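# Remove a staple stick and set it down upright

## Task

Pull a single stick of staples out of the staple box and leave it resting on the table with its legs pointing down, a good distance away from both the box's tray and its sleeve.

## Robot and tools

Robot: two arms, left_arm and right_arm, each with a parallel two-finger gripper and a wrist camera. Fixed cameras are cam_high and cam_low; wrist cameras are cam_left_wrist and cam_right_wrist. All images are 504x504 pixels.

Frames. The scene frame has its origin at table-top height, halfway between the two nominal arm bases; +x points out over the table, +z points up, and left_arm sits on the +y side (arm names do not match image left/right). Calibrated bases: left_arm at (+0.003, +0.290, 0) m, quat_wxyz (+1.000, 0, 0, -0.031); right_arm at (+0.027, -0.346, +0.013) m, quat_wxyz (+1.000, 0, 0, +0.007). Reported hand positions, orientations and targets are in each arm's own base frame; fixed cameras and the table use the scene frame. Motion offsets are taken along the axes of that arm's current Hand target. On the gripper, the fingers extend along its +z and separate along its y; end_effector_position is the spot between the pads, roughly 1 cm short of the fingertips. Printed poses can be off by a few cm, more at long reach.

The 14-number row. Every motion row is 14 numbers, each in [-1, 1], always both arms: left_arm dx, dy, dz, rx, ry, rz, opening, then right_arm in the same seven. The first six are an offset (not a pose) from that arm's Hand target as it stood when the action or move began; 1.0 equals 0.6 m of translation or 180 degrees of rotation, and rx, ry, rz form a single rotation vector. Opening is absolute, not an offset: +1 is fully open (0.094 m), -1 closed. Six zeros re-request the current Hand target; a 0 in the opening slot is a real command (half open), so repeat the present opening to leave a gripper alone.

execute_actions(actions, cameras). actions is a list of actions; each action is a table of up to 15 rows, one per 1/30 s control step. A table shorter than 15 rows repeats its final row. Every row in an action counts from the action's starting Hand target, not from the row before, while each new action starts from the updated target, so repeating an offset keeps moving. cameras is a list of names, ["all"], or []; unset means all images only when actions is empty. An unknown name voids the call. An empty actions list returns the full state and images.

move(target, speed, blend, opening_speed, grip_force, blocking, cameras). target is one 14-number row or a list of up to 15 rows; every row is an offset from the same starting Hand targets. Grippers travel straight lines, both arms finishing together, at least 0.5 s and at most 10 s total. speed: m/s, 0.002 to 2.9, default 0.25 (rotation up to twice that in rad/s), one value or one per target. blend: corner rounding in m for lists, default 0 (stop at each). opening_speed: rate on the -1..+1 scale per second, at least 0.2; use it to close gently. grip_force: newtons per finger pad, 10 to 50, persists until changed; below full force closing is slow. blocking=false returns after about 0.5 s while the move continues. Paths do not avoid obstacles or the other arm, and grippers lag and overshoot more at speed. The result adds a move: line with the ending (done, off_target, moving, held, fault) and limits (paced = command clipped, held = steps withheld). done means at rest within 10 mm and 2 degrees; neither done nor off_target tells you whether something is touched.

wait(seconds 0 to 10, cameras) lets time pass; a running move keeps going. stop(cameras) brakes a running move, needing some distance. zoom_image(camera, region [x0, y0, x1, y1] in pixels, at most 504 each way) enlarges part of the newest image of that camera. finished_scene(scene) ends the scene irrevocably, with scene the current scene's number; make no other call after it in the same reply.

Reading results. Hand target is the last commanded pose after clipping; the next offsets count from it. The gripper may rest a few cm away from it through friction or load; a new action, even all zeros, asks again, and if it still falls short send the gap as an offset. The controller limits commanded orientation to 40 degrees from the measured one per step. grip_measured uses the opening scale; with nothing held it may read up to 2.5 mm wide, and on a firmly held part a bit narrower (about 0.064) than the part. The last Joint positions entry per arm is the opening in metres. Joint velocities reported within noise means at rest. Joint torques include gravity, have per-unit offsets, and numbers 1 to 3 wrap at ±28 N m. Tool commands lists current gripper commands. Calls that ran actions list end_effector_position at sampled steps. Joint ranges (rad): waist -2.618 to 3.054, shoulder 0 to 3.142, elbow 0 to 3.142 (straight at 2.901), wrist pitch and yaw ±1.571, wrist roll ±2.094.

Gripping. Fingers go where grip_measured would read your value; once pads meet a part the squeeze climbs about 1 N per 0.001 and then jumps to the force limit. To release, command well above grip_measured.

Avoid: dropping the stick or letting go while it moves; anything leaving the table; fast or hard contact with the table, box or fixtures; the arms, grippers or wrist cameras touching or pinching each other (the clearance check does not guard grippers); loading a wrist camera cable; paths that pass near an arm's own base (go around). A blocked arm keeps pushing until commanded back past its gripper. Motor heat rises when holding loads, stretching out or pushing unreachably: MOTOR HOT at 75 °C, fold-and-idle fault at 90 °C, collapse at 100 °C. Loose objects may get occasional small pushes.

Each tool is called after "Call:" in YAML: its name, and indented under it one key for each argument.

## Session

Call:
execute_actions:
  actions: []

Scene clock: 0.00 s.
left_arm: end_effector_position=(+0.4165, +0.0039, +0.1217) grip_measured=+1.000 end_effector_quat_wxyz=(+0.607, -0.009, +0.794, +0.033) | right_arm: end_effector_position=(+0.4018, +0.0074, +0.1171) grip_measured=+1.000 end_effector_quat_wxyz=(+0.617, +0.020, +0.784, -0.073)
Joint positions: left_arm=[-0.035 1.553 0.428 0.859 -0.097 0.017 0.094] | right_arm=[0.136 1.565 0.359 0.967 0.271 -0.027 0.094]
Joint velocities: within noise
Joint torques (N m): no reading
Heat: left arm: 44 °C; right arm: 37 °C.
Hand target: left_arm +0.4183, +0.0039, +0.1274; +0.612, -0.009, +0.790, +0.033 | right_arm +0.4039, +0.0075, +0.1238; +0.624, +0.022, +0.778, -0.072
Tool commands: left_gripper/opening=+1.0 right_gripper/opening=+1.0

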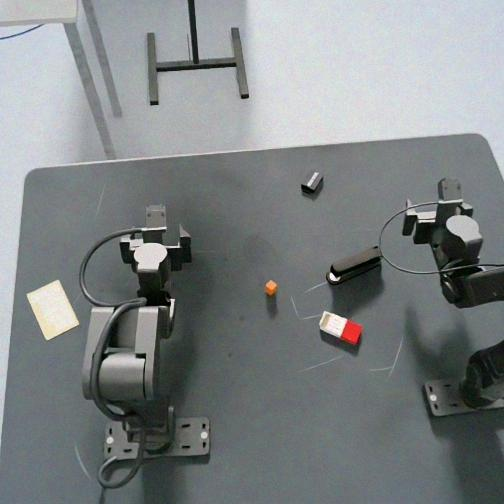

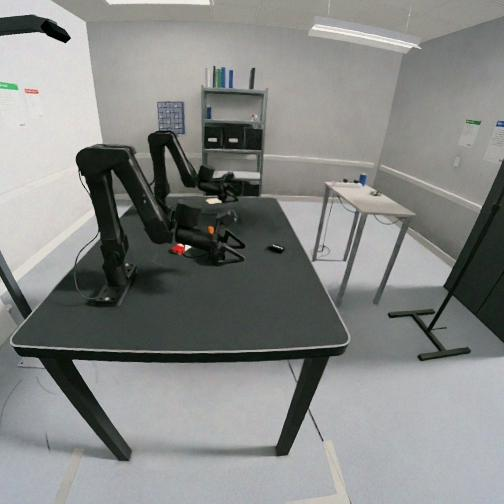

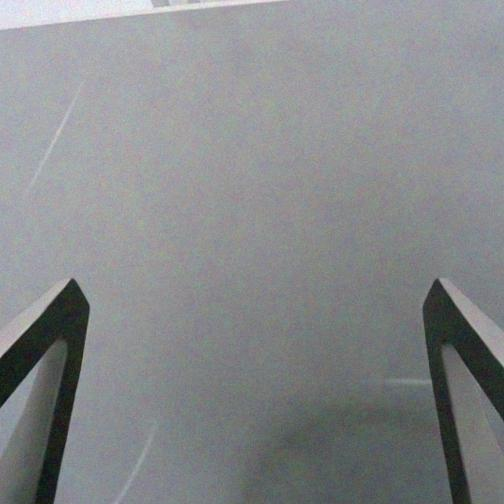

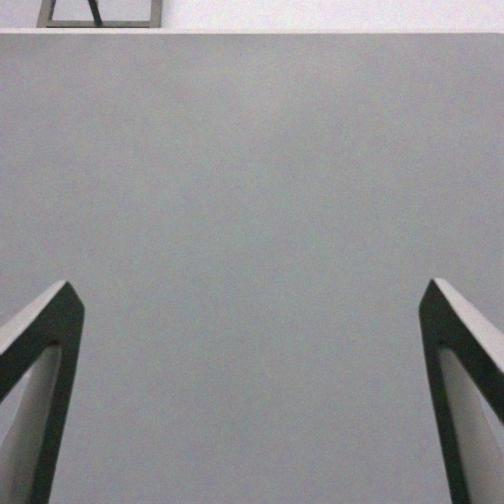

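Call:
zoom_image:
  camera: "cam_high"
  region: [290, 280, 390, 380]

Call:
zoom_image:
  camera: "cam_low"
  region: [150, 210, 250, 280]

Scaled by 5.040 from the camera's 504x504 image, which has a finer 720x720 frame.

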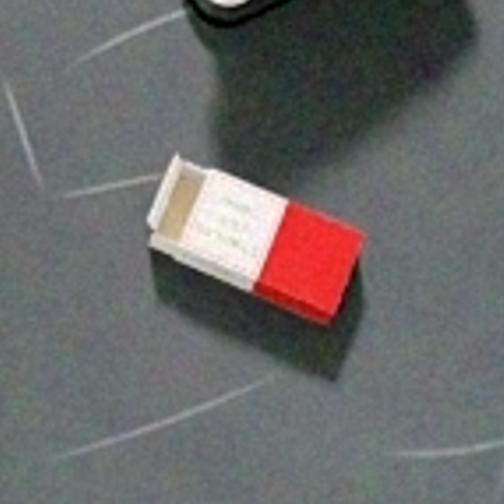

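Scaled by 5.040 from the camera's 504x504 image, which has a finer 720x720 frame.

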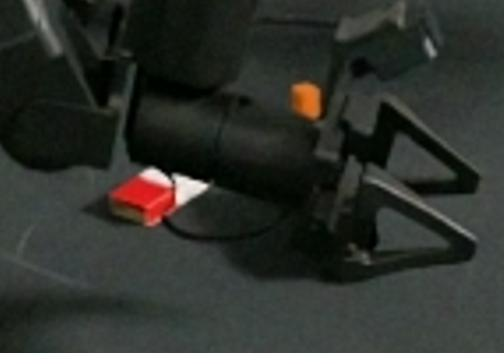

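Call:
move:
  target: [0,0,0,0,0,0,1,0.032,0.242,-0.479,-0.340,0.2125,-0.2186,0.5]
  speed: 0.35
  cameras: ["cam_high","cam_right_wrist"]

Scene clock: 8.50 s.
left_arm: end_effector_position=(+0.4165, +0.0039, +0.1217) grip_measured=+1.000 end_effector_quat_wxyz=(+0.607, -0.009, +0.794, +0.033) | right_arm: end_effector_position=(+0.1393, +0.1840, +0.1427) grip_measured=+0.503 end_effector_quat_wxyz=(+0.213, -0.513, +0.822, +0.126)
Joint positions: left_arm=[-0.035 1.553 0.428 0.859 -0.097 0.017 0.094] | right_arm=[0.816 0.937 0.824 -0.974 -0.131 -0.268 0.071]
Joint torques (N m): left_arm=[0.03 -6.74 6.13 2.01 -0.01 -0.02] | right_arm=[0.46 -0.75 7.54 0.95 -0.21 0.12]
Heat: left arm: 44 °C; right arm: 38 °C.
Hand target: left_arm +0.4183, +0.0039, +0.1274; +0.612, -0.009, +0.790, +0.033 | right_arm +0.1395, +0.1897, +0.1532; +0.220, -0.512, +0.819, +0.137
Off the commanded pose: left_arm 0.006 m, 1 deg | right_arm 0.012 m, 2 deg.
move: off_target (right_arm)
Images, in order (width x height): cam_high 504x504, cam_right_wrist 504x504.

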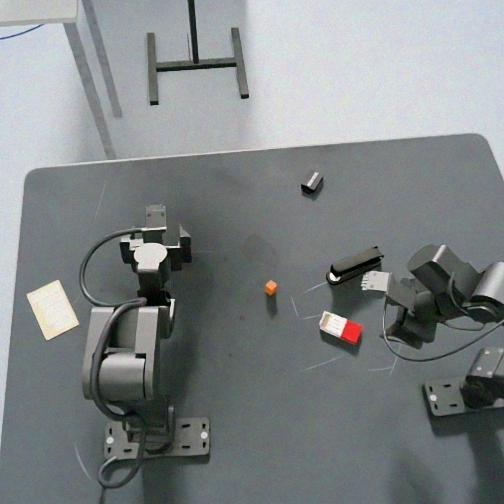

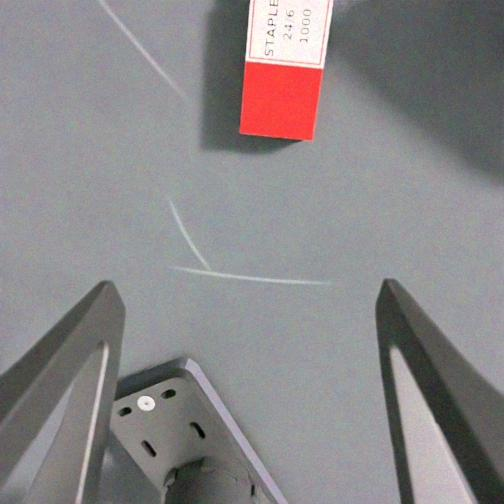

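Call:
move:
  target: [0,0,0,0,0,0,1,-0.072,-0.027,0.042,0.0194,0,0.0337,0.5]
  cameras: ["cam_high","cam_right_wrist"]

Call:
zoom_image:
  camera: "cam_right_wrist"
  region: [150, 0, 400, 250]

Scene clock: 11.43 s.
left_arm: end_effector_position=(+0.4165, +0.0039, +0.1217) grip_measured=+1.000 end_effector_quat_wxyz=(+0.607, -0.009, +0.794, +0.033) | right_arm: end_effector_position=(+0.1693, +0.2200, +0.1416) grip_measured=+0.503 end_effector_quat_wxyz=(+0.210, -0.466, +0.851, +0.119)
Joint positions: left_arm=[-0.035 1.553 0.428 0.859 -0.097 0.017 0.094] | right_arm=[0.866 1.137 0.917 -0.868 -0.07 -0.118 0.071]
Joint torques (N m): left_arm=[0.02 -6.74 6.16 2.01 -0.01 -0.02] | right_arm=[0.46 -2.17 7.6 1.22 0.02 0.16]
Heat: left arm: 44 °C; right arm: 38 °C.
Hand target: left_arm +0.4183, +0.0039, +0.1274; +0.612, -0.009, +0.790, +0.033 | right_arm +0.1759, +0.2277, +0.1531; +0.228, -0.461, +0.849, +0.123
Off the commanded pose: left_arm 0.006 m, 1 deg | right_arm 0.015 m, 2 deg.
move: off_target (right_arm)
Images, in order (width x height): cam_high 504x504, cam_right_wrist 504x504.

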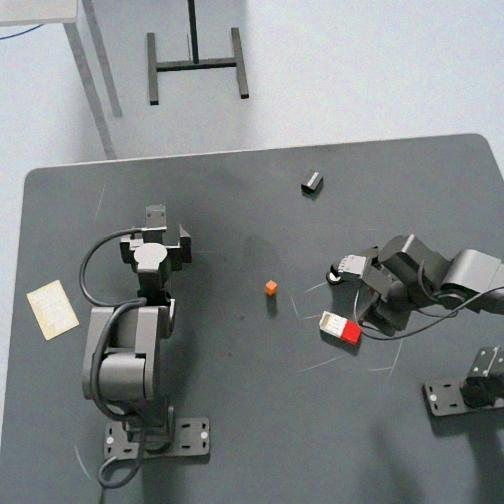

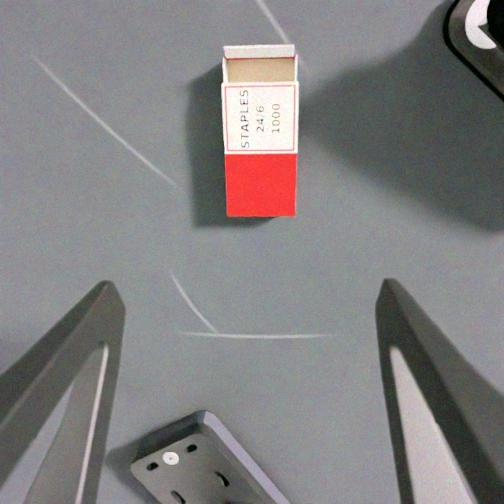

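Scaled by 2.016 from the camera's 504x504 image, which has a finer 720x720 frame.

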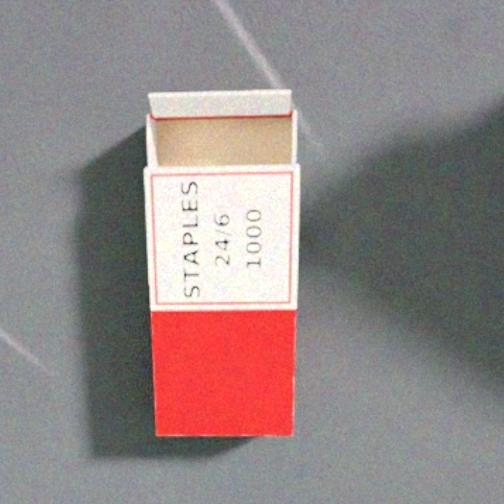

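Call:
move:
  target: [-0.015,-0.406,-0.230,0.541,0.140,0.401,0.5,-0.010,-0.012,0.15,0,0,0,0.5]
  cameras: ["all"]

Scene clock: 20.67 s.
left_arm: end_effector_position=(+0.2993, -0.2468, +0.1625) grip_measured=+0.502 end_effector_quat_wxyz=(+0.142, +0.820, +0.512, -0.214) | right_arm: end_effector_position=(+0.2090, +0.2665, +0.0832) grip_measured=+0.503 end_effector_quat_wxyz=(+0.230, -0.463, +0.846, +0.126)
Joint positions: left_arm=[-0.46 1.971 1.84 -1.421 0.519 1.561 0.071] | right_arm=[0.866 1.393 0.834 -0.486 -0.07 -0.117 0.071]
Joint torques (N m): left_arm=[-0.02 -8.55 8.25 0.14 0.31 0.06] | right_arm=[0.08 -4.01 4.44 1.27 0.01 0.08]
Heat: left arm: 45 °C; right arm: 38 °C.
Hand target: left_arm +0.3005, -0.2482, +0.1603; +0.136, +0.821, +0.510, -0.219 | right_arm +0.2095, +0.2659, +0.0784; +0.228, -0.461, +0.849, +0.123
Off the commanded pose: left_arm 0.003 m, 1 deg | right_arm 0.005 m, 1 deg.
move: done

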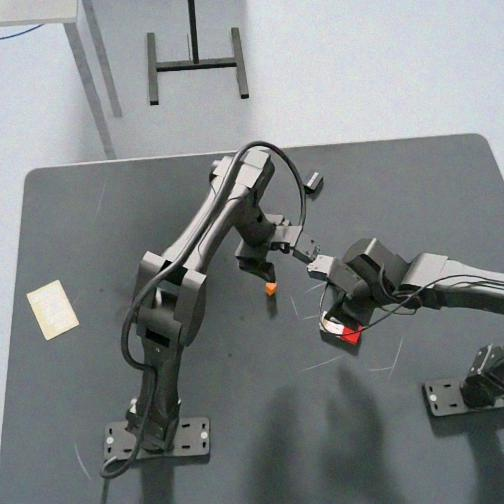

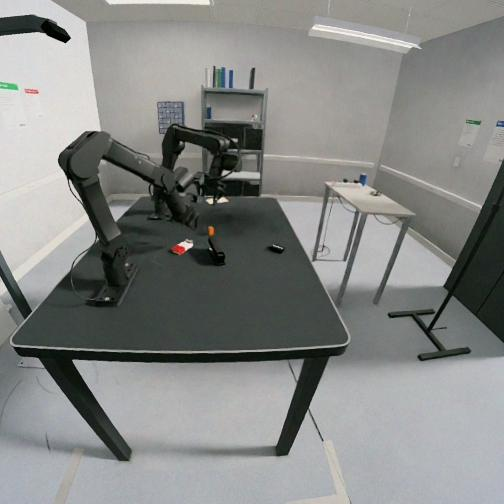

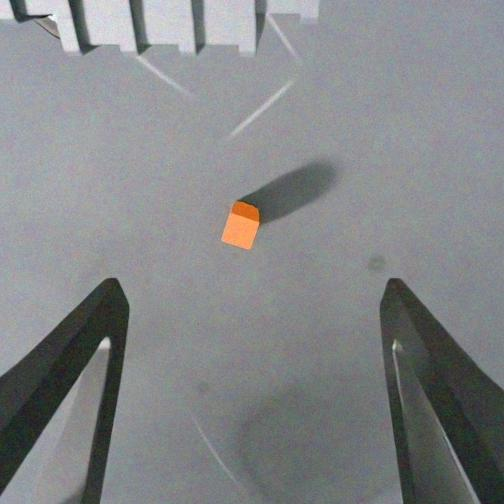

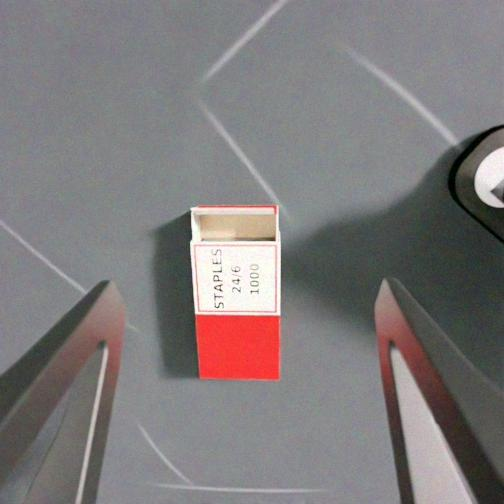

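Call:
move:
  target:
    - [0,0,0,0,0,0,0.5,0.043,0.0075,-0.025,0,0,0,0.5]
    - [-0.072,0,0.042,0,0,0,0.5,0.098,0.0075,0.07,0,0,0,0.5]
  blend: 0.01
  speed: 0.15
  cameras: ["all"]

Scene clock: 24.80 s.
left_arm: end_effector_position=(+0.2741, -0.2911, +0.1626) grip_measured=+0.502 end_effector_quat_wxyz=(+0.135, +0.824, +0.506, -0.218) | right_arm: end_effector_position=(+0.1894, +0.2435, +0.0161) grip_measured=+0.503 end_effector_quat_wxyz=(+0.229, -0.464, +0.847, +0.126)
Joint positions: left_arm=[-0.595 1.971 1.84 -1.366 0.513 1.425 0.071] | right_arm=[0.866 1.41 0.55 -0.187 -0.07 -0.117 0.071]
Joint torques (N m): left_arm=[0.39 -9.46 7.05 0.51 0.28 -0.08] | right_arm=[0.29 -3.23 4.1 1.27 0.03 0.11]
Heat: left arm: 45 °C; right arm: 38 °C.
Hand target: left_arm +0.2784, -0.2930, +0.1600; +0.136, +0.821, +0.510, -0.219 | right_arm +0.1895, +0.2432, +0.0125; +0.228, -0.461, +0.849, +0.123
Off the commanded pose: left_arm 0.005 m, 1 deg | right_arm 0.004 m, 0 deg.
move: done

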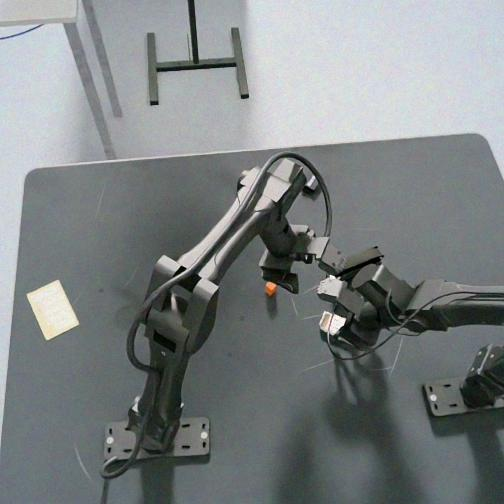

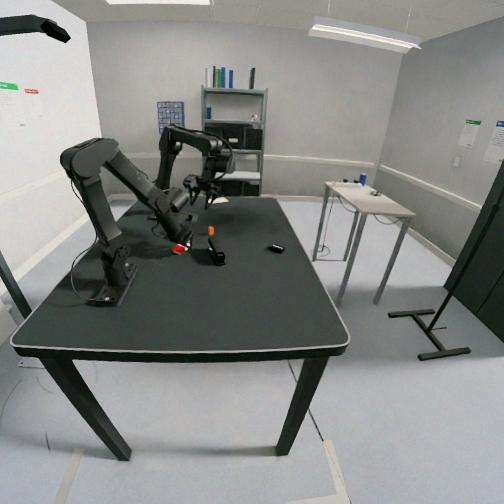

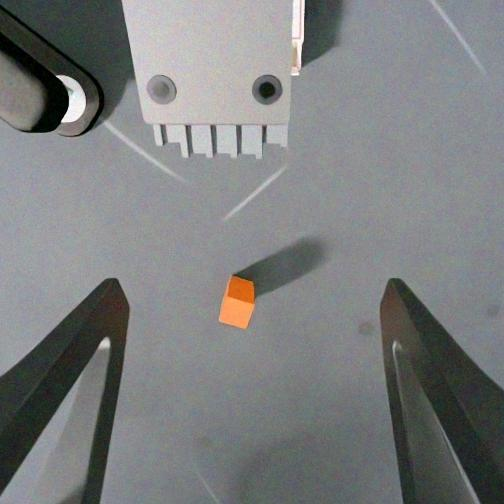

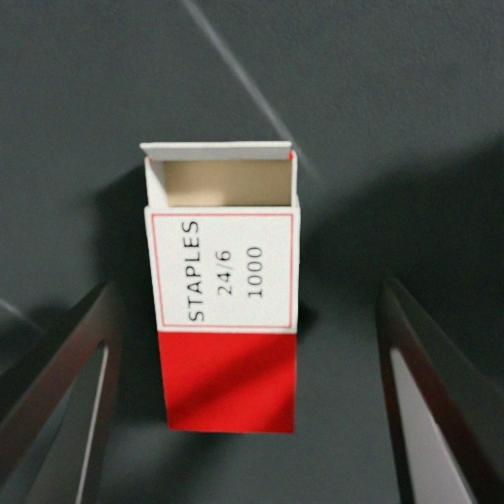

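Call:
move:
  target:
    - [0,0,0,0,0,0,0.5,0.0435,0.0083,0.002,-0.007,0,-0.012,0.5]
    - [0,0,0,0,0,0,0.5,0.0435,0.0083,0.002,-0.007,0,-0.012,-0.35]
  speed: 0.1
  grip_force: [15,15]
  cameras: ["cam_left_wrist","cam_right_wrist"]

Scene clock: 31.90 s.
left_arm: end_effector_position=(+0.2741, -0.2911, +0.1626) grip_measured=+0.502 end_effector_quat_wxyz=(+0.135, +0.824, +0.506, -0.218) | right_arm: end_effector_position=(+0.1805, +0.2346, +0.0038) grip_measured=-0.185 end_effector_quat_wxyz=(+0.239, -0.475, +0.837, +0.129)
Joint positions: left_arm=[-0.595 1.971 1.84 -1.366 0.513 1.425 0.071] | right_arm=[0.866 1.385 0.455 -0.095 -0.075 -0.145 0.038]
Joint torques (N m): left_arm=[0.38 -9.43 7.05 0.49 0.28 -0.09] | right_arm=[-0.51 -4.52 3.17 0.93 -0.17 -0.1]
Heat: left arm: 45 °C; right arm: 38 °C.
Hand target: left_arm +0.2784, -0.2930, +0.1600; +0.136, +0.821, +0.510, -0.219 | right_arm +0.1734, +0.2275, -0.0016; +0.225, -0.479, +0.838, +0.128
Off the commanded pose: left_arm 0.005 m, 1 deg | right_arm 0.012 m, 2 deg.
grip_force (N): 15, 15
move: off_target (right_arm); target 2's new opening was sent with right_arm's hand 0.011 m and 2 deg from that target
Images, in order (width x height): cam_left_wrist 504x504, cam_right_wrist 504x504.

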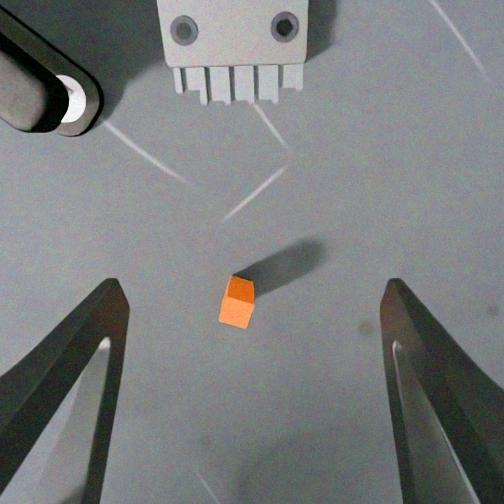

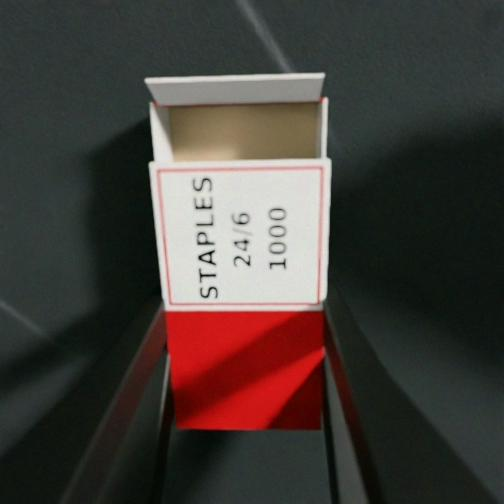

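Call:
move:
  target: [0.015,0,0.127,0,-0.156,0,0.5,0,0,0,0,0,0,-0.35]
  speed: 0.15
  cameras: ["cam_left_wrist","cam_right_wrist"]

Scene clock: 36.90 s.
left_arm: end_effector_position=(+0.2665, -0.3191, +0.0937) grip_measured=+0.502 end_effector_quat_wxyz=(+0.255, +0.752, +0.462, -0.395) | right_arm: end_effector_position=(+0.1805, +0.2346, +0.0038) grip_measured=-0.189 end_effector_quat_wxyz=(+0.239, -0.475, +0.837, +0.129)
Joint positions: left_arm=[-0.51 2.032 1.424 -0.87 0.976 1.481 0.071] | right_arm=[0.866 1.385 0.455 -0.095 -0.075 -0.145 0.038]
Joint torques (N m): left_arm=[0.46 -9.25 5.15 0.56 0.71 0.03] | right_arm=[-0.5 -4.53 3.15 0.93 -0.16 -0.1]
Heat: left arm: 45 °C; right arm: 38 °C.
Hand target: left_arm +0.2650, -0.3200, +0.0896; +0.256, +0.743, +0.461, -0.412 | right_arm +0.1734, +0.2275, -0.0016; +0.225, -0.479, +0.838, +0.128
Off the commanded pose: left_arm 0.005 m, 2 deg | right_arm 0.011 m, 2 deg.
grip_force (N): 15, 15
move: off_target (right_arm)
Images, in order (width x height): cam_left_wrist 504x504, cam_right_wrist 504x504.

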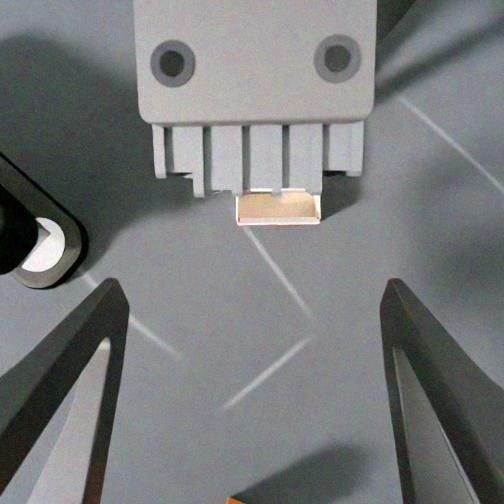

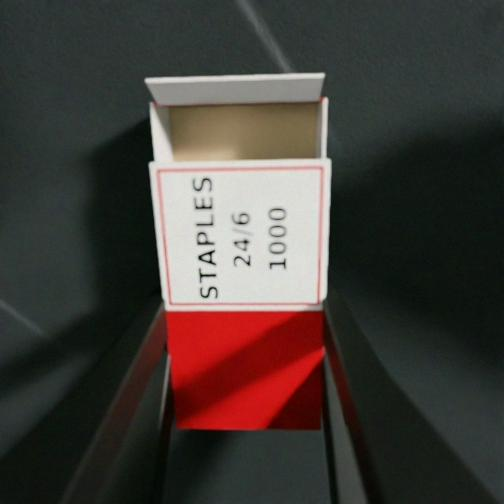

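Call:
move:
  target: [0.058,-0.0195,0.095,-0.0093,0,-0.0058,0.5,0,0,0,0,0,0,-0.35]
  speed: 0.12
  cameras: ["all"]

Call:
zoom_image:
  camera: "cam_low"
  region: [140, 190, 240, 270]

Scene clock: 39.97 s.
left_arm: end_effector_position=(+0.2455, -0.3414, +0.0381) grip_measured=+0.502 end_effector_quat_wxyz=(+0.271, +0.737, +0.470, -0.401) | right_arm: end_effector_position=(+0.1805, +0.2346, +0.0038) grip_measured=-0.189 end_effector_quat_wxyz=(+0.240, -0.475, +0.837, +0.129)
Joint positions: left_arm=[-0.584 2.063 1.186 -0.422 0.988 1.275 0.071] | right_arm=[0.866 1.385 0.455 -0.095 -0.075 -0.146 0.038]
Joint torques (N m): left_arm=[-0.47 -9.11 4.64 0.82 0.43 -0.11] | right_arm=[-0.46 -4.51 3.17 0.93 -0.16 -0.09]
Heat: left arm: 45 °C; right arm: 38 °C.
Hand target: left_arm +0.2413, -0.3416, +0.0298; +0.263, +0.735, +0.474, -0.407 | right_arm +0.1734, +0.2275, -0.0016; +0.225, -0.479, +0.838, +0.128
Off the commanded pose: left_arm 0.009 m, 1 deg | right_arm 0.011 m, 2 deg.
grip_force (N): 15, 15
move: off_target (right_arm)

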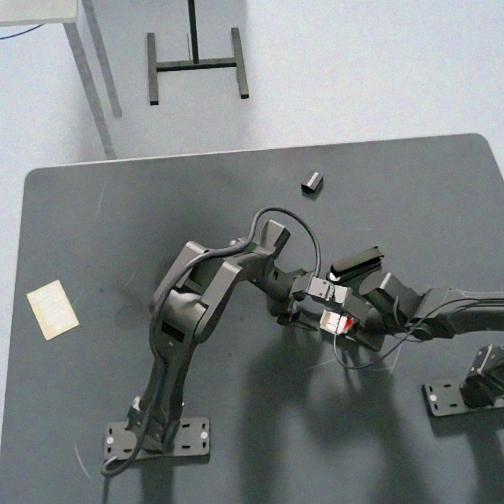

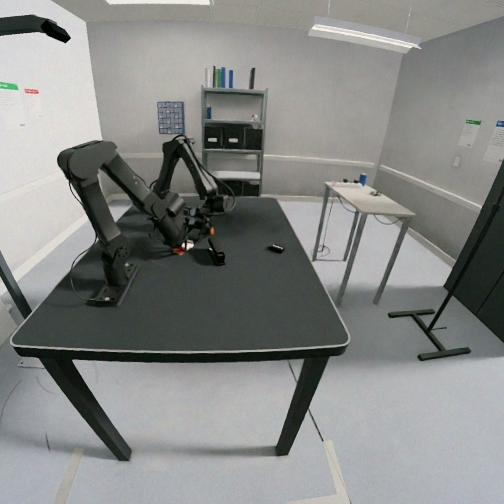

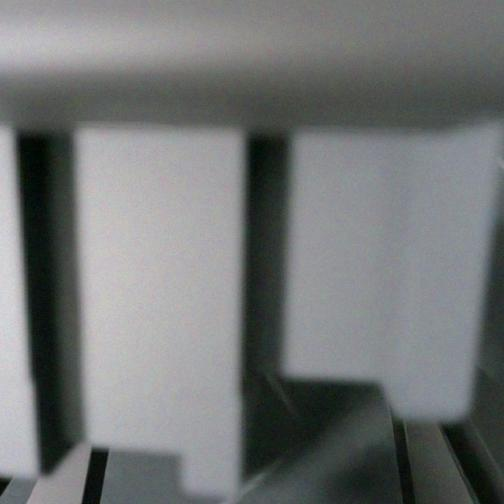

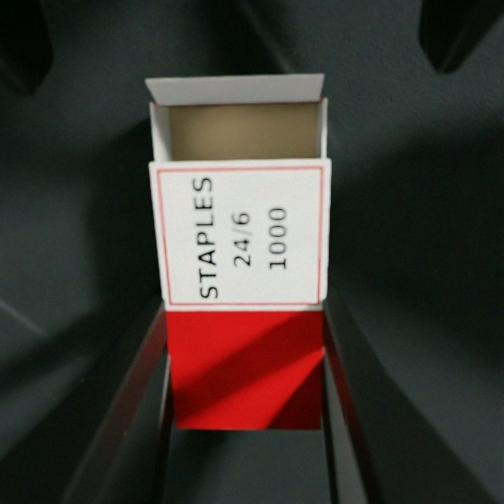

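Scaled by 5.040 from the camera's 504x504 image, which has a finer 720x720 frame.

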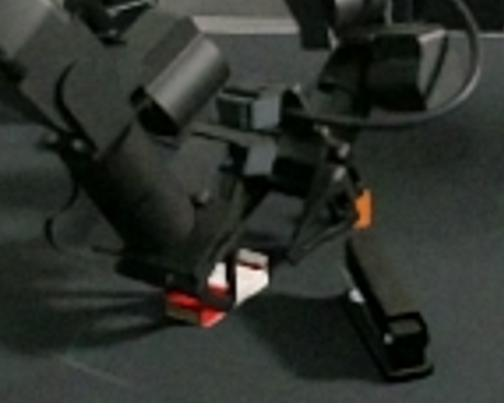

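Call:
move:
  target:
    - [0,0,0,0,0,0,0.5,0,0,0,0,0,0,0.3]
    - [0,0,0,0,0,0,0.5,0,0,0,0,-0.111,0,0.3]
    - [0,0,0,0,0,0,0.5,0,0,0,0,-0.111,0,-0.35]
  speed: 0.15
  cameras: ["cam_left_wrist","cam_right_wrist"]

Call:
zoom_image:
  camera: "cam_right_wrist"
  region: [100, 100, 404, 404]

Scene clock: 47.20 s.
left_arm: end_effector_position=(+0.2466, -0.3414, +0.0372) grip_measured=+0.502 end_effector_quat_wxyz=(+0.272, +0.738, +0.471, -0.398) | right_arm: end_effector_position=(+0.1779, +0.2317, +0.0055) grip_measured=-0.188 end_effector_quat_wxyz=(+0.379, -0.447, +0.782, +0.210)
Joint positions: left_arm=[-0.584 2.063 1.185 -0.415 0.982 1.272 0.071] | right_arm=[0.809 1.363 0.107 0.571 -0.167 -0.149 0.038]
Joint torques (N m): left_arm=[-0.49 -9.13 4.7 0.78 0.46 -0.06] | right_arm=[-0.59 -1.68 2.82 1.56 -0.18 -0.04]
Heat: left arm: 44 °C; right arm: 37 °C.
Hand target: left_arm +0.2412, -0.3416, +0.0298; +0.263, +0.735, +0.474, -0.407 | right_arm +0.1735, +0.2275, -0.0016; +0.368, -0.450, +0.787, +0.209
Off the commanded pose: left_arm 0.009 m, 2 deg | right_arm 0.009 m, 1 deg.
grip_force (N): 15, 15
move: done
Images, in order (width x height): cam_left_wrist 504x504, cam_right_wrist 504x504.

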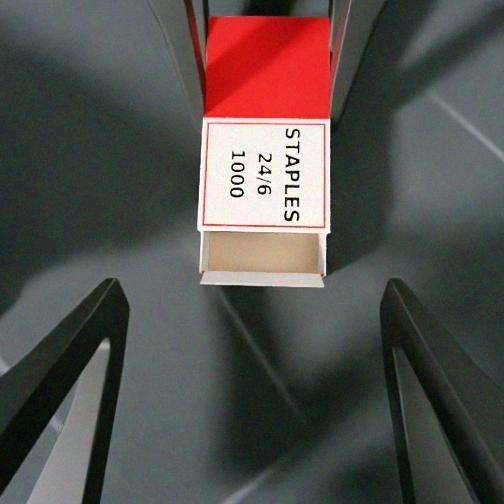

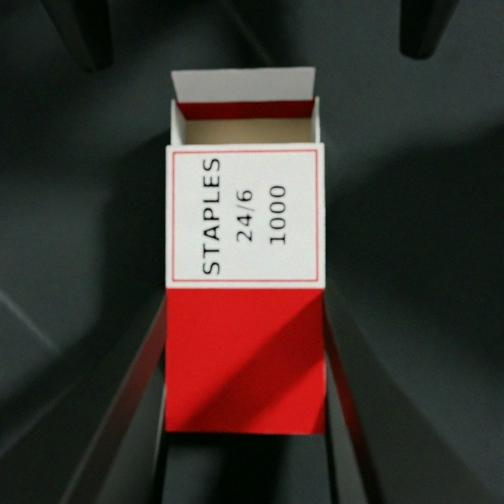

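Scaled by 1.658 from the camera's 504x504 image, which has a finer 720x720 frame.

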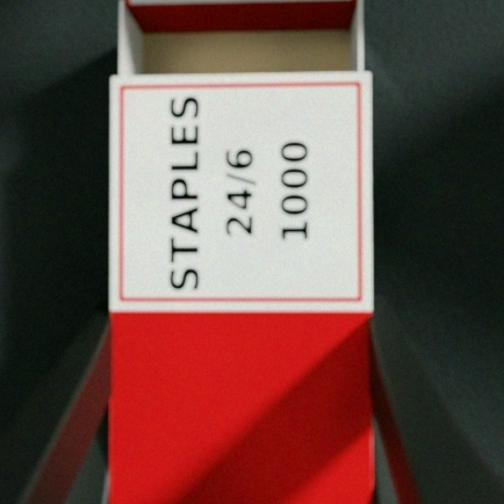

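Call:
move:
  target:
    - [0.021,-0.005,0.0417,0,0,0,0.3,0,0,0,0,0,0,-0.35]
    - [0.021,-0.005,0.0417,0,0,0,-0.38,0,0,0,0,0,0,-0.35]
  speed: 0.08
  cameras: ["cam_left_wrist","cam_right_wrist"]

Scene clock: 52.90 s.
left_arm: end_effector_position=(+0.2393, -0.3562, +0.0218) grip_measured=-0.225 end_effector_quat_wxyz=(+0.283, +0.739, +0.463, -0.400) | right_arm: end_effector_position=(+0.1788, +0.2310, +0.0055) grip_measured=-0.191 end_effector_quat_wxyz=(+0.380, -0.446, +0.783, +0.209)
Joint positions: left_arm=[-0.625 2.097 1.142 -0.258 0.982 1.204 0.036] | right_arm=[0.806 1.363 0.107 0.571 -0.167 -0.149 0.038]
Joint torques (N m): left_arm=[-0.46 -7.88 4.29 0.87 0.35 -0.09] | right_arm=[-0.27 -1.7 2.81 1.56 -0.17 -0.04]
Heat: left arm: 44 °C; right arm: 37 °C.
Hand target: left_arm +0.2325, -0.3536, +0.0057; +0.263, +0.735, +0.474, -0.407 | right_arm +0.1734, +0.2275, -0.0016; +0.368, -0.450, +0.787, +0.209
Off the commanded pose: left_arm 0.018 m, 3 deg | right_arm 0.009 m, 2 deg.
grip_force (N): 15, 15
move: off_target (left_arm); target 2's new opening was sent with left_arm's hand 0.018 m and 3 deg from that target
Images, in order (width x height): cam_left_wrist 504x504, cam_right_wrist 504x504.

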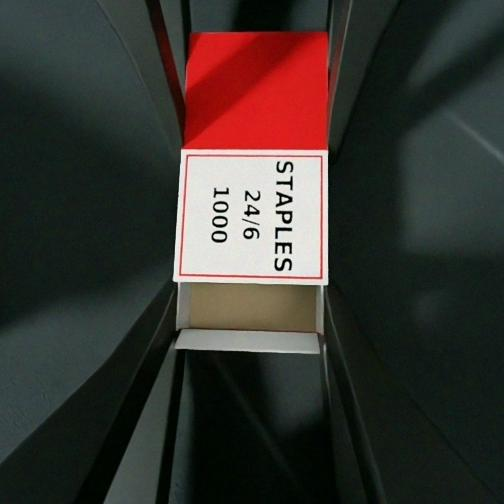

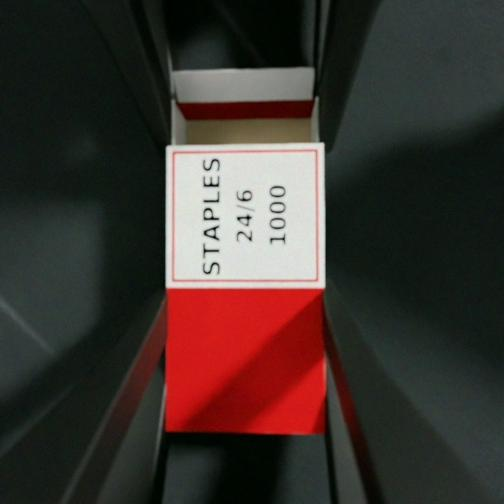

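Call:
move:
  target: [0.033,0,-0.078,0,0,0,-0.38,0,0,0,0,0,0,-0.35]
  speed: 0.06
  cameras: ["cam_left_wrist","cam_right_wrist"]

Scene clock: 55.03 s.
left_arm: end_effector_position=(+0.2544, -0.3117, +0.0214) grip_measured=-0.227 end_effector_quat_wxyz=(+0.278, +0.738, +0.466, -0.401) | right_arm: end_effector_position=(+0.1767, +0.2332, +0.0065) grip_measured=-0.191 end_effector_quat_wxyz=(+0.379, -0.448, +0.780, +0.217)
Joint positions: left_arm=[-0.499 2.097 1.162 -0.477 1.011 1.427 0.036] | right_arm=[0.806 1.363 0.107 0.574 -0.184 -0.149 0.038]
Joint torques (N m): left_arm=[0.62 -8.28 6.35 0.23 0.38 0.11] | right_arm=[-0.27 -1.76 2.82 1.51 -0.04 -0.04]
Heat: left arm: 44 °C; right arm: 37 °C.
Hand target: left_arm +0.2531, -0.3079, +0.0138; +0.263, +0.735, +0.474, -0.407 | right_arm +0.1734, +0.2275, -0.0016; +0.368, -0.450, +0.787, +0.209
Off the commanded pose: left_arm 0.009 m, 2 deg | right_arm 0.010 m, 2 deg.
grip_force (N): 15, 15
move: done
Images, in order (width x height): cam_left_wrist 504x504, cam_right_wrist 504x504.

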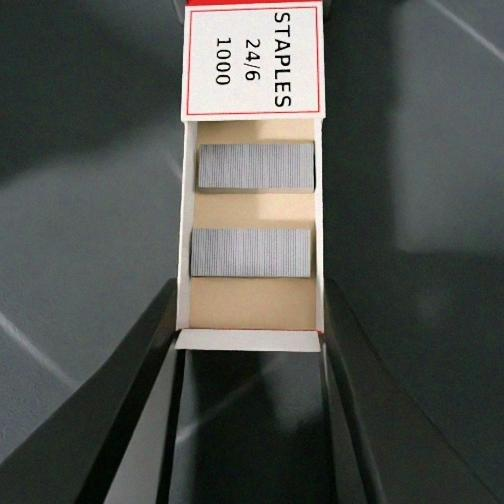

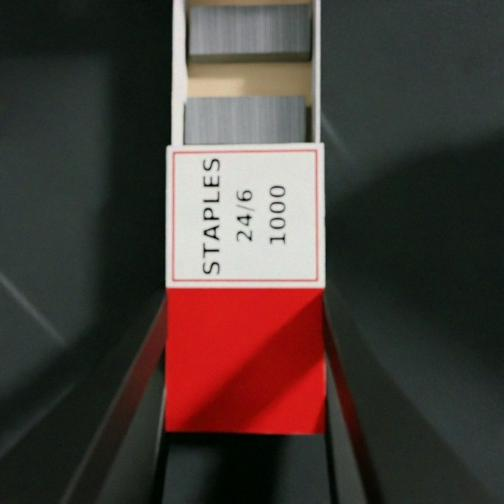

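Call:
move:
  target:
    - [0,0,0,0,0,0,0.2,0,0,0,0,0,0,0.2]
    - [0,0,-0.13,0,0,0,0.2,0,0,-0.15,0,0,0,0.2]
    - [-0.169,0.005,-0.063,-0.283,0.204,-0.404,0.0,0,0,-0.25,0,0,0,0.2]
  speed: [0.1,0.2,0.3]
  cameras: ["cam_high","cam_left_wrist","cam_right_wrist"]

Call:
zoom_image:
  camera: "cam_left_wrist"
  region: [100, 100, 404, 404]

Scene clock: 65.80 s.
left_arm: end_effector_position=(+0.2426, -0.3273, +0.1212) grip_measured=+0.001 end_effector_quat_wxyz=(+0.099, +0.242, +0.965, -0.034) | right_arm: end_effector_position=(+0.1143, +0.1259, +0.0811) grip_measured=+0.197 end_effector_quat_wxyz=(+0.351, -0.444, +0.798, +0.206)
Joint positions: left_arm=[-0.971 1.907 1.662 -1.132 -0.08 -0.472 0.047] | right_arm=[0.197 0.251 0.308 -0.989 -0.589 -0.618 0.056]
Joint torques (N m): left_arm=[-0.1 -8.39 8.76 0.55 -0.19 -0.14] | right_arm=[-0.55 2.04 7.53 1.15 -0.44 -0.13]
Heat: left arm: 44 °C; right arm: 38 °C.
Hand target: left_arm +0.2470, -0.3289, +0.1198; +0.101, +0.237, +0.966, -0.024 | right_arm +0.1150, +0.1285, +0.0947; +0.368, -0.450, +0.786, +0.209
Off the commanded pose: left_arm 0.005 m, 1 deg | right_arm 0.014 m, 2 deg.
grip_force (N): 15, 15
move: off_target (right_arm)
Images, in order (width x height): cam_high 504x504, cam_left_wrist 504x504, cam_right_wrist 504x504.

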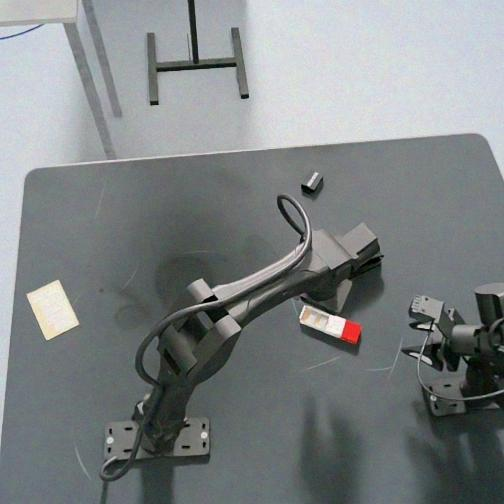

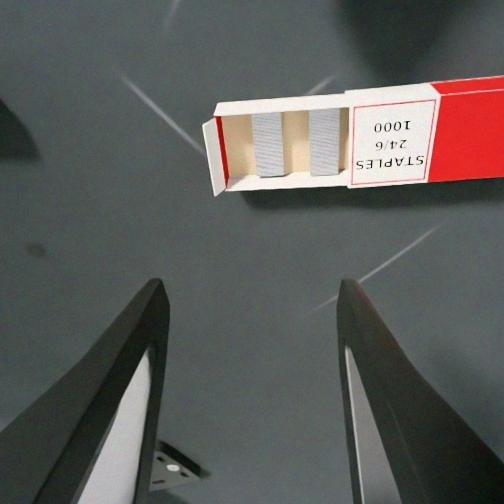

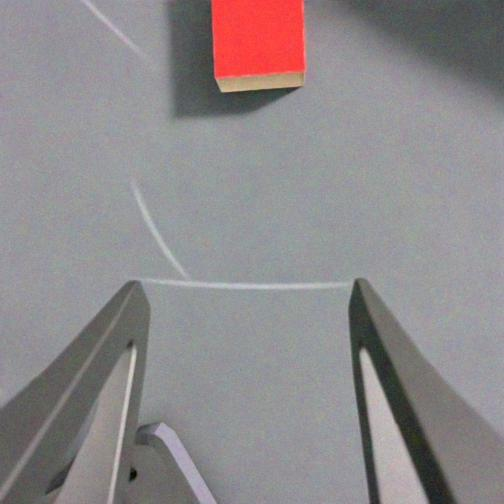

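Scaled by 1.658 from the camera's 504x504 image, which has a finer 720x720 frame.

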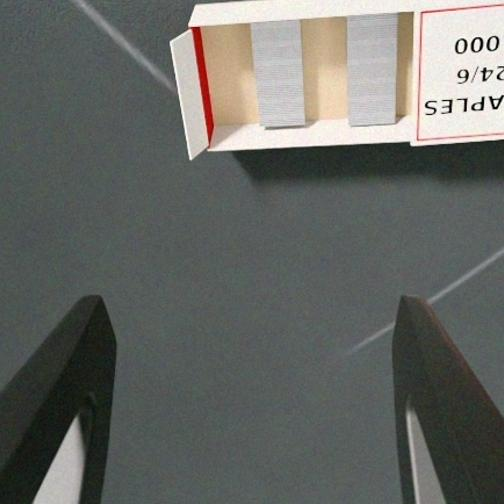

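Call:
move:
  target: [-0.030,-0.0125,0.117,-0.004,0,-0.019,-0.4,0,0,0,0,0,0,0.2]
  cameras: ["cam_left_wrist"]

Call:
zoom_image:
  camera: "cam_left_wrist"
  region: [100, 150, 404, 454]

Scene clock: 69.33 s.
left_arm: end_effector_position=(+0.2658, -0.3508, +0.0600) grip_measured=-0.398 end_effector_quat_wxyz=(+0.096, +0.215, +0.971, -0.028) | right_arm: end_effector_position=(+0.1143, +0.1259, +0.0811) grip_measured=+0.197 end_effector_quat_wxyz=(+0.351, -0.444, +0.798, +0.206)
Joint positions: left_arm=[-0.96 2.072 1.656 -0.975 -0.087 -0.516 0.028] | right_arm=[0.197 0.251 0.308 -0.989 -0.589 -0.618 0.056]
Joint torques (N m): left_arm=[0.38 -10.39 6.58 0.77 -0.21 -0.14] | right_arm=[-0.59 2.07 7.5 1.15 -0.43 -0.13]
Heat: left arm: 44 °C; right arm: 38 °C.
Hand target: left_arm +0.2720, -0.3504, +0.0548; +0.102, +0.207, +0.973, -0.021 | right_arm +0.1150, +0.1285, +0.0947; +0.368, -0.450, +0.786, +0.209
Off the commanded pose: left_arm 0.008 m, 1 deg | right_arm 0.014 m, 2 deg.
grip_force (N): 15, 15
move: off_target (right_arm)
Images, in order (width x height): cam_left_wrist 504x504.

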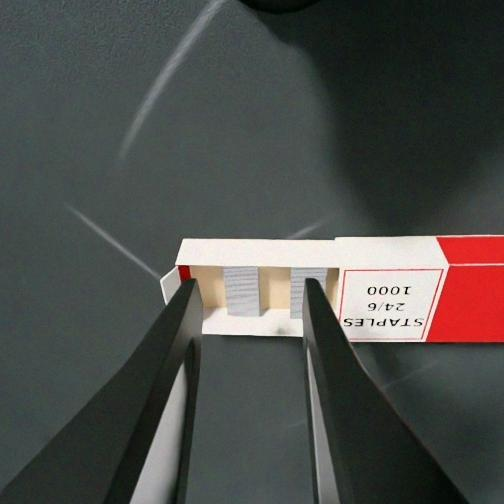

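Scaled by 1.658 from the camera's 504x504 image, which has a finer 720x720 frame.

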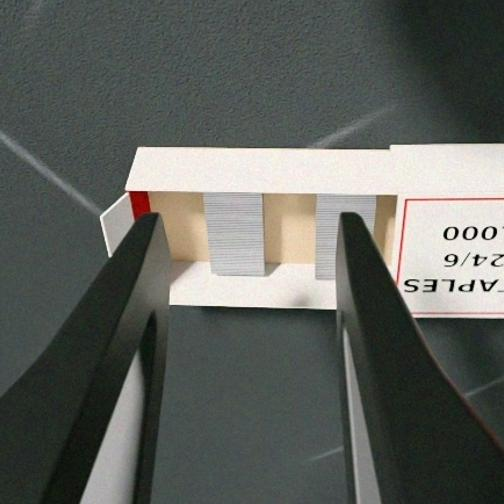

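Call:
move:
  target:
    - [0.036,0.007,-0.008,0,0,0,-0.53,0,0,0,0,0,0,0.2]
    - [0.046,0.007,0.038,0,0,0,-0.53,0,0,0,0,0,0,0.2]
  blend: 0.005
  speed: 0.1
  cameras: ["cam_left_wrist"]

Call:
zoom_image:
  camera: "cam_left_wrist"
  region: [150, 180, 350, 380]

Scene clock: 73.33 s.
left_arm: end_effector_position=(+0.2510, -0.3365, +0.0210) grip_measured=-0.529 end_effector_quat_wxyz=(+0.086, +0.212, +0.973, -0.017) | right_arm: end_effector_position=(+0.1143, +0.1259, +0.0811) grip_measured=+0.197 end_effector_quat_wxyz=(+0.351, -0.444, +0.798, +0.206)
Joint positions: left_arm=[-0.972 2.062 1.485 -0.845 -0.093 -0.535 0.022] | right_arm=[0.197 0.251 0.308 -0.989 -0.589 -0.618 0.056]
Joint torques (N m): left_arm=[-0.32 -13.82 4.66 0.74 -0.2 -0.15] | right_arm=[-0.57 2.07 7.49 1.15 -0.44 -0.13]
Heat: left arm: 44 °C; right arm: 38 °C.
Hand target: left_arm +0.2535, -0.3375, +0.0269; +0.102, +0.207, +0.973, -0.021 | right_arm +0.1150, +0.1285, +0.0947; +0.368, -0.450, +0.786, +0.209
Off the commanded pose: left_arm 0.006 m, 2 deg | right_arm 0.014 m, 2 deg.
grip_force (N): 15, 15
move: off_target (right_arm)
Images, in order (width x height): cam_left_wrist 504x504.

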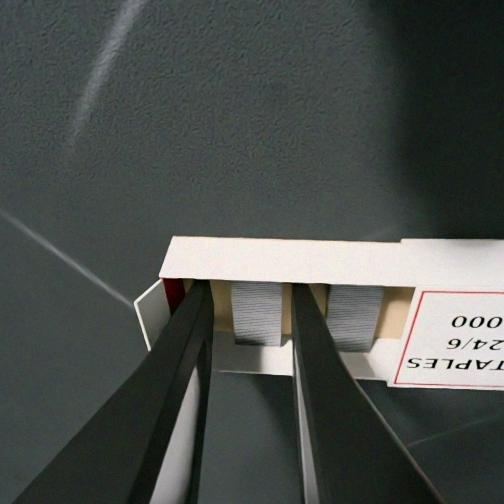

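Scaled by 2.520 from the camera's 504x504 image, which has a finer 720x720 frame.

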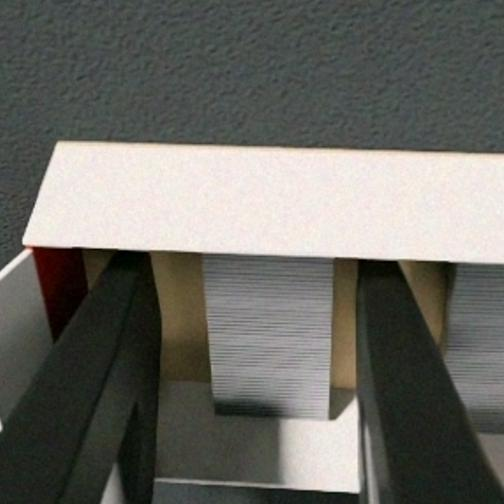

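Call:
move:
  target:
    - [0.0163,-0.0025,-0.0035,0,0,0,-0.53,0,0,0,0,0,0,0.2]
    - [0.0187,-0.0025,0.008,0,0,0,-0.53,0,0,0,0,0,0,0.2]
    - [0.0187,-0.0025,0.008,0,0,0,-0.88,0,0,0,0,0,0,0.2]
  blend: [0.003,0,0]
  grip_force: [20,20]
  speed: 0.06
  cameras: ["cam_left_wrist"]

Call:
zoom_image:
  camera: "cam_left_wrist"
  region: [150, 180, 350, 380]

Scene clock: 76.43 s.
left_arm: end_effector_position=(+0.2473, -0.3400, +0.0209) grip_measured=-0.725 end_effector_quat_wxyz=(+0.103, +0.210, +0.972, -0.028) | right_arm: end_effector_position=(+0.1143, +0.1259, +0.0811) grip_measured=+0.197 end_effector_quat_wxyz=(+0.351, -0.444, +0.798, +0.206)
Joint positions: left_arm=[-0.989 2.033 1.433 -0.785 -0.104 -0.553 0.013] | right_arm=[0.197 0.251 0.308 -0.989 -0.589 -0.618 0.056]
Joint torques (N m): left_arm=[-0.35 -12.41 4.21 0.64 -0.12 -0.13] | right_arm=[-0.59 2.03 7.51 1.15 -0.43 -0.13]
Heat: left arm: 44 °C; right arm: 39 °C.
Hand target: left_arm +0.2438, -0.3348, +0.0198; +0.102, +0.207, +0.973, -0.021 | right_arm +0.1150, +0.1285, +0.0947; +0.368, -0.450, +0.786, +0.209
Off the commanded pose: left_arm 0.006 m, 1 deg | right_arm 0.014 m, 2 deg.
grip_force (N): 20, 20
move: off_target (right_arm)
Images, in order (width x height): cam_left_wrist 504x504.

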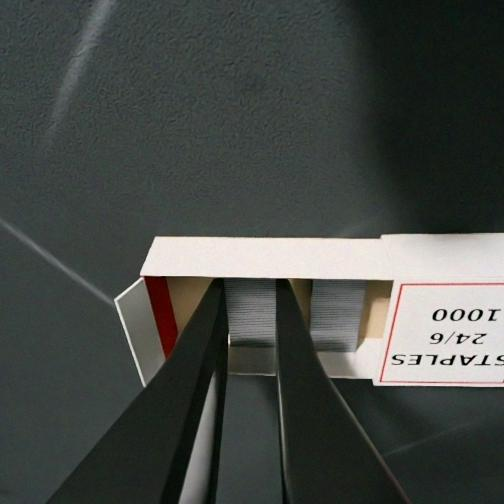

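Scaled by 2.520 from the camera's 504x504 image, which has a finer 720x720 frame.

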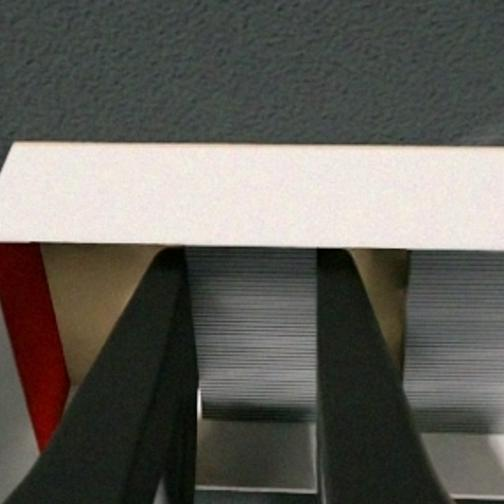

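Call:
move:
  target: [-0.024,0,-0.114,0,0,0,-0.88,0,0,0,0,0,0,0.2]
  speed: 0.08
  cameras: ["cam_left_wrist","cam_high"]

Call:
zoom_image:
  camera: "cam_left_wrist"
  region: [150, 180, 350, 380]

Scene clock: 78.53 s.
left_arm: end_effector_position=(+0.2408, -0.3300, +0.0674) grip_measured=-0.725 end_effector_quat_wxyz=(+0.081, +0.212, +0.974, -0.006) | right_arm: end_effector_position=(+0.1143, +0.1259, +0.0811) grip_measured=+0.197 end_effector_quat_wxyz=(+0.351, -0.444, +0.798, +0.206)
Joint positions: left_arm=[-0.989 1.995 1.58 -1.03 -0.104 -0.553 0.013] | right_arm=[0.197 0.251 0.308 -0.989 -0.589 -0.618 0.056]
Joint torques (N m): left_arm=[-0.39 -15.19 8.27 0.41 -0.11 -0.14] | right_arm=[-0.55 2.06 7.51 1.15 -0.42 -0.12]
Heat: left arm: 44 °C; right arm: 39 °C.
Hand target: left_arm +0.2437, -0.3348, +0.0898; +0.102, +0.207, +0.973, -0.021 | right_arm +0.1150, +0.1285, +0.0947; +0.368, -0.450, +0.786, +0.209
Off the commanded pose: left_arm 0.023 m, 3 deg | right_arm 0.014 m, 2 deg.
grip_force (N): 20, 20
move: off_target (left_arm, right_arm)
Images, in order (width x height): cam_high 504x504, cam_left_wrist 504x504.

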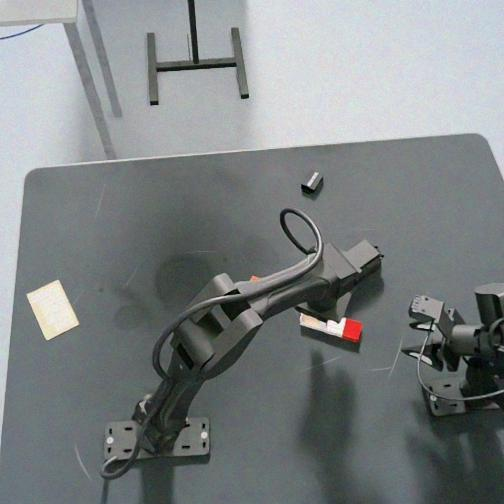

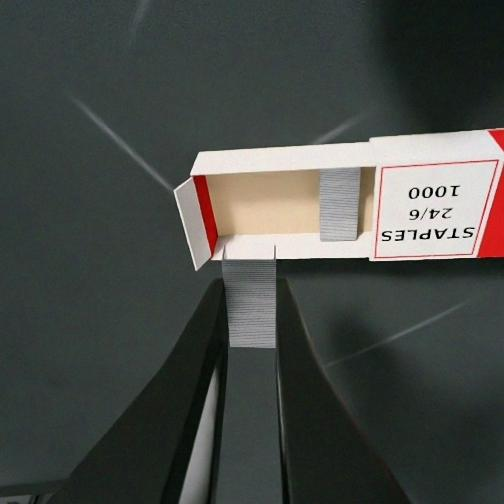

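Scaled by 2.520 from the camera's 504x504 image, which has a finer 720x720 frame.

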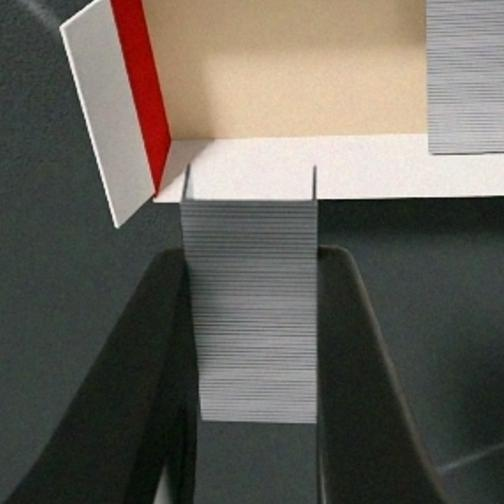

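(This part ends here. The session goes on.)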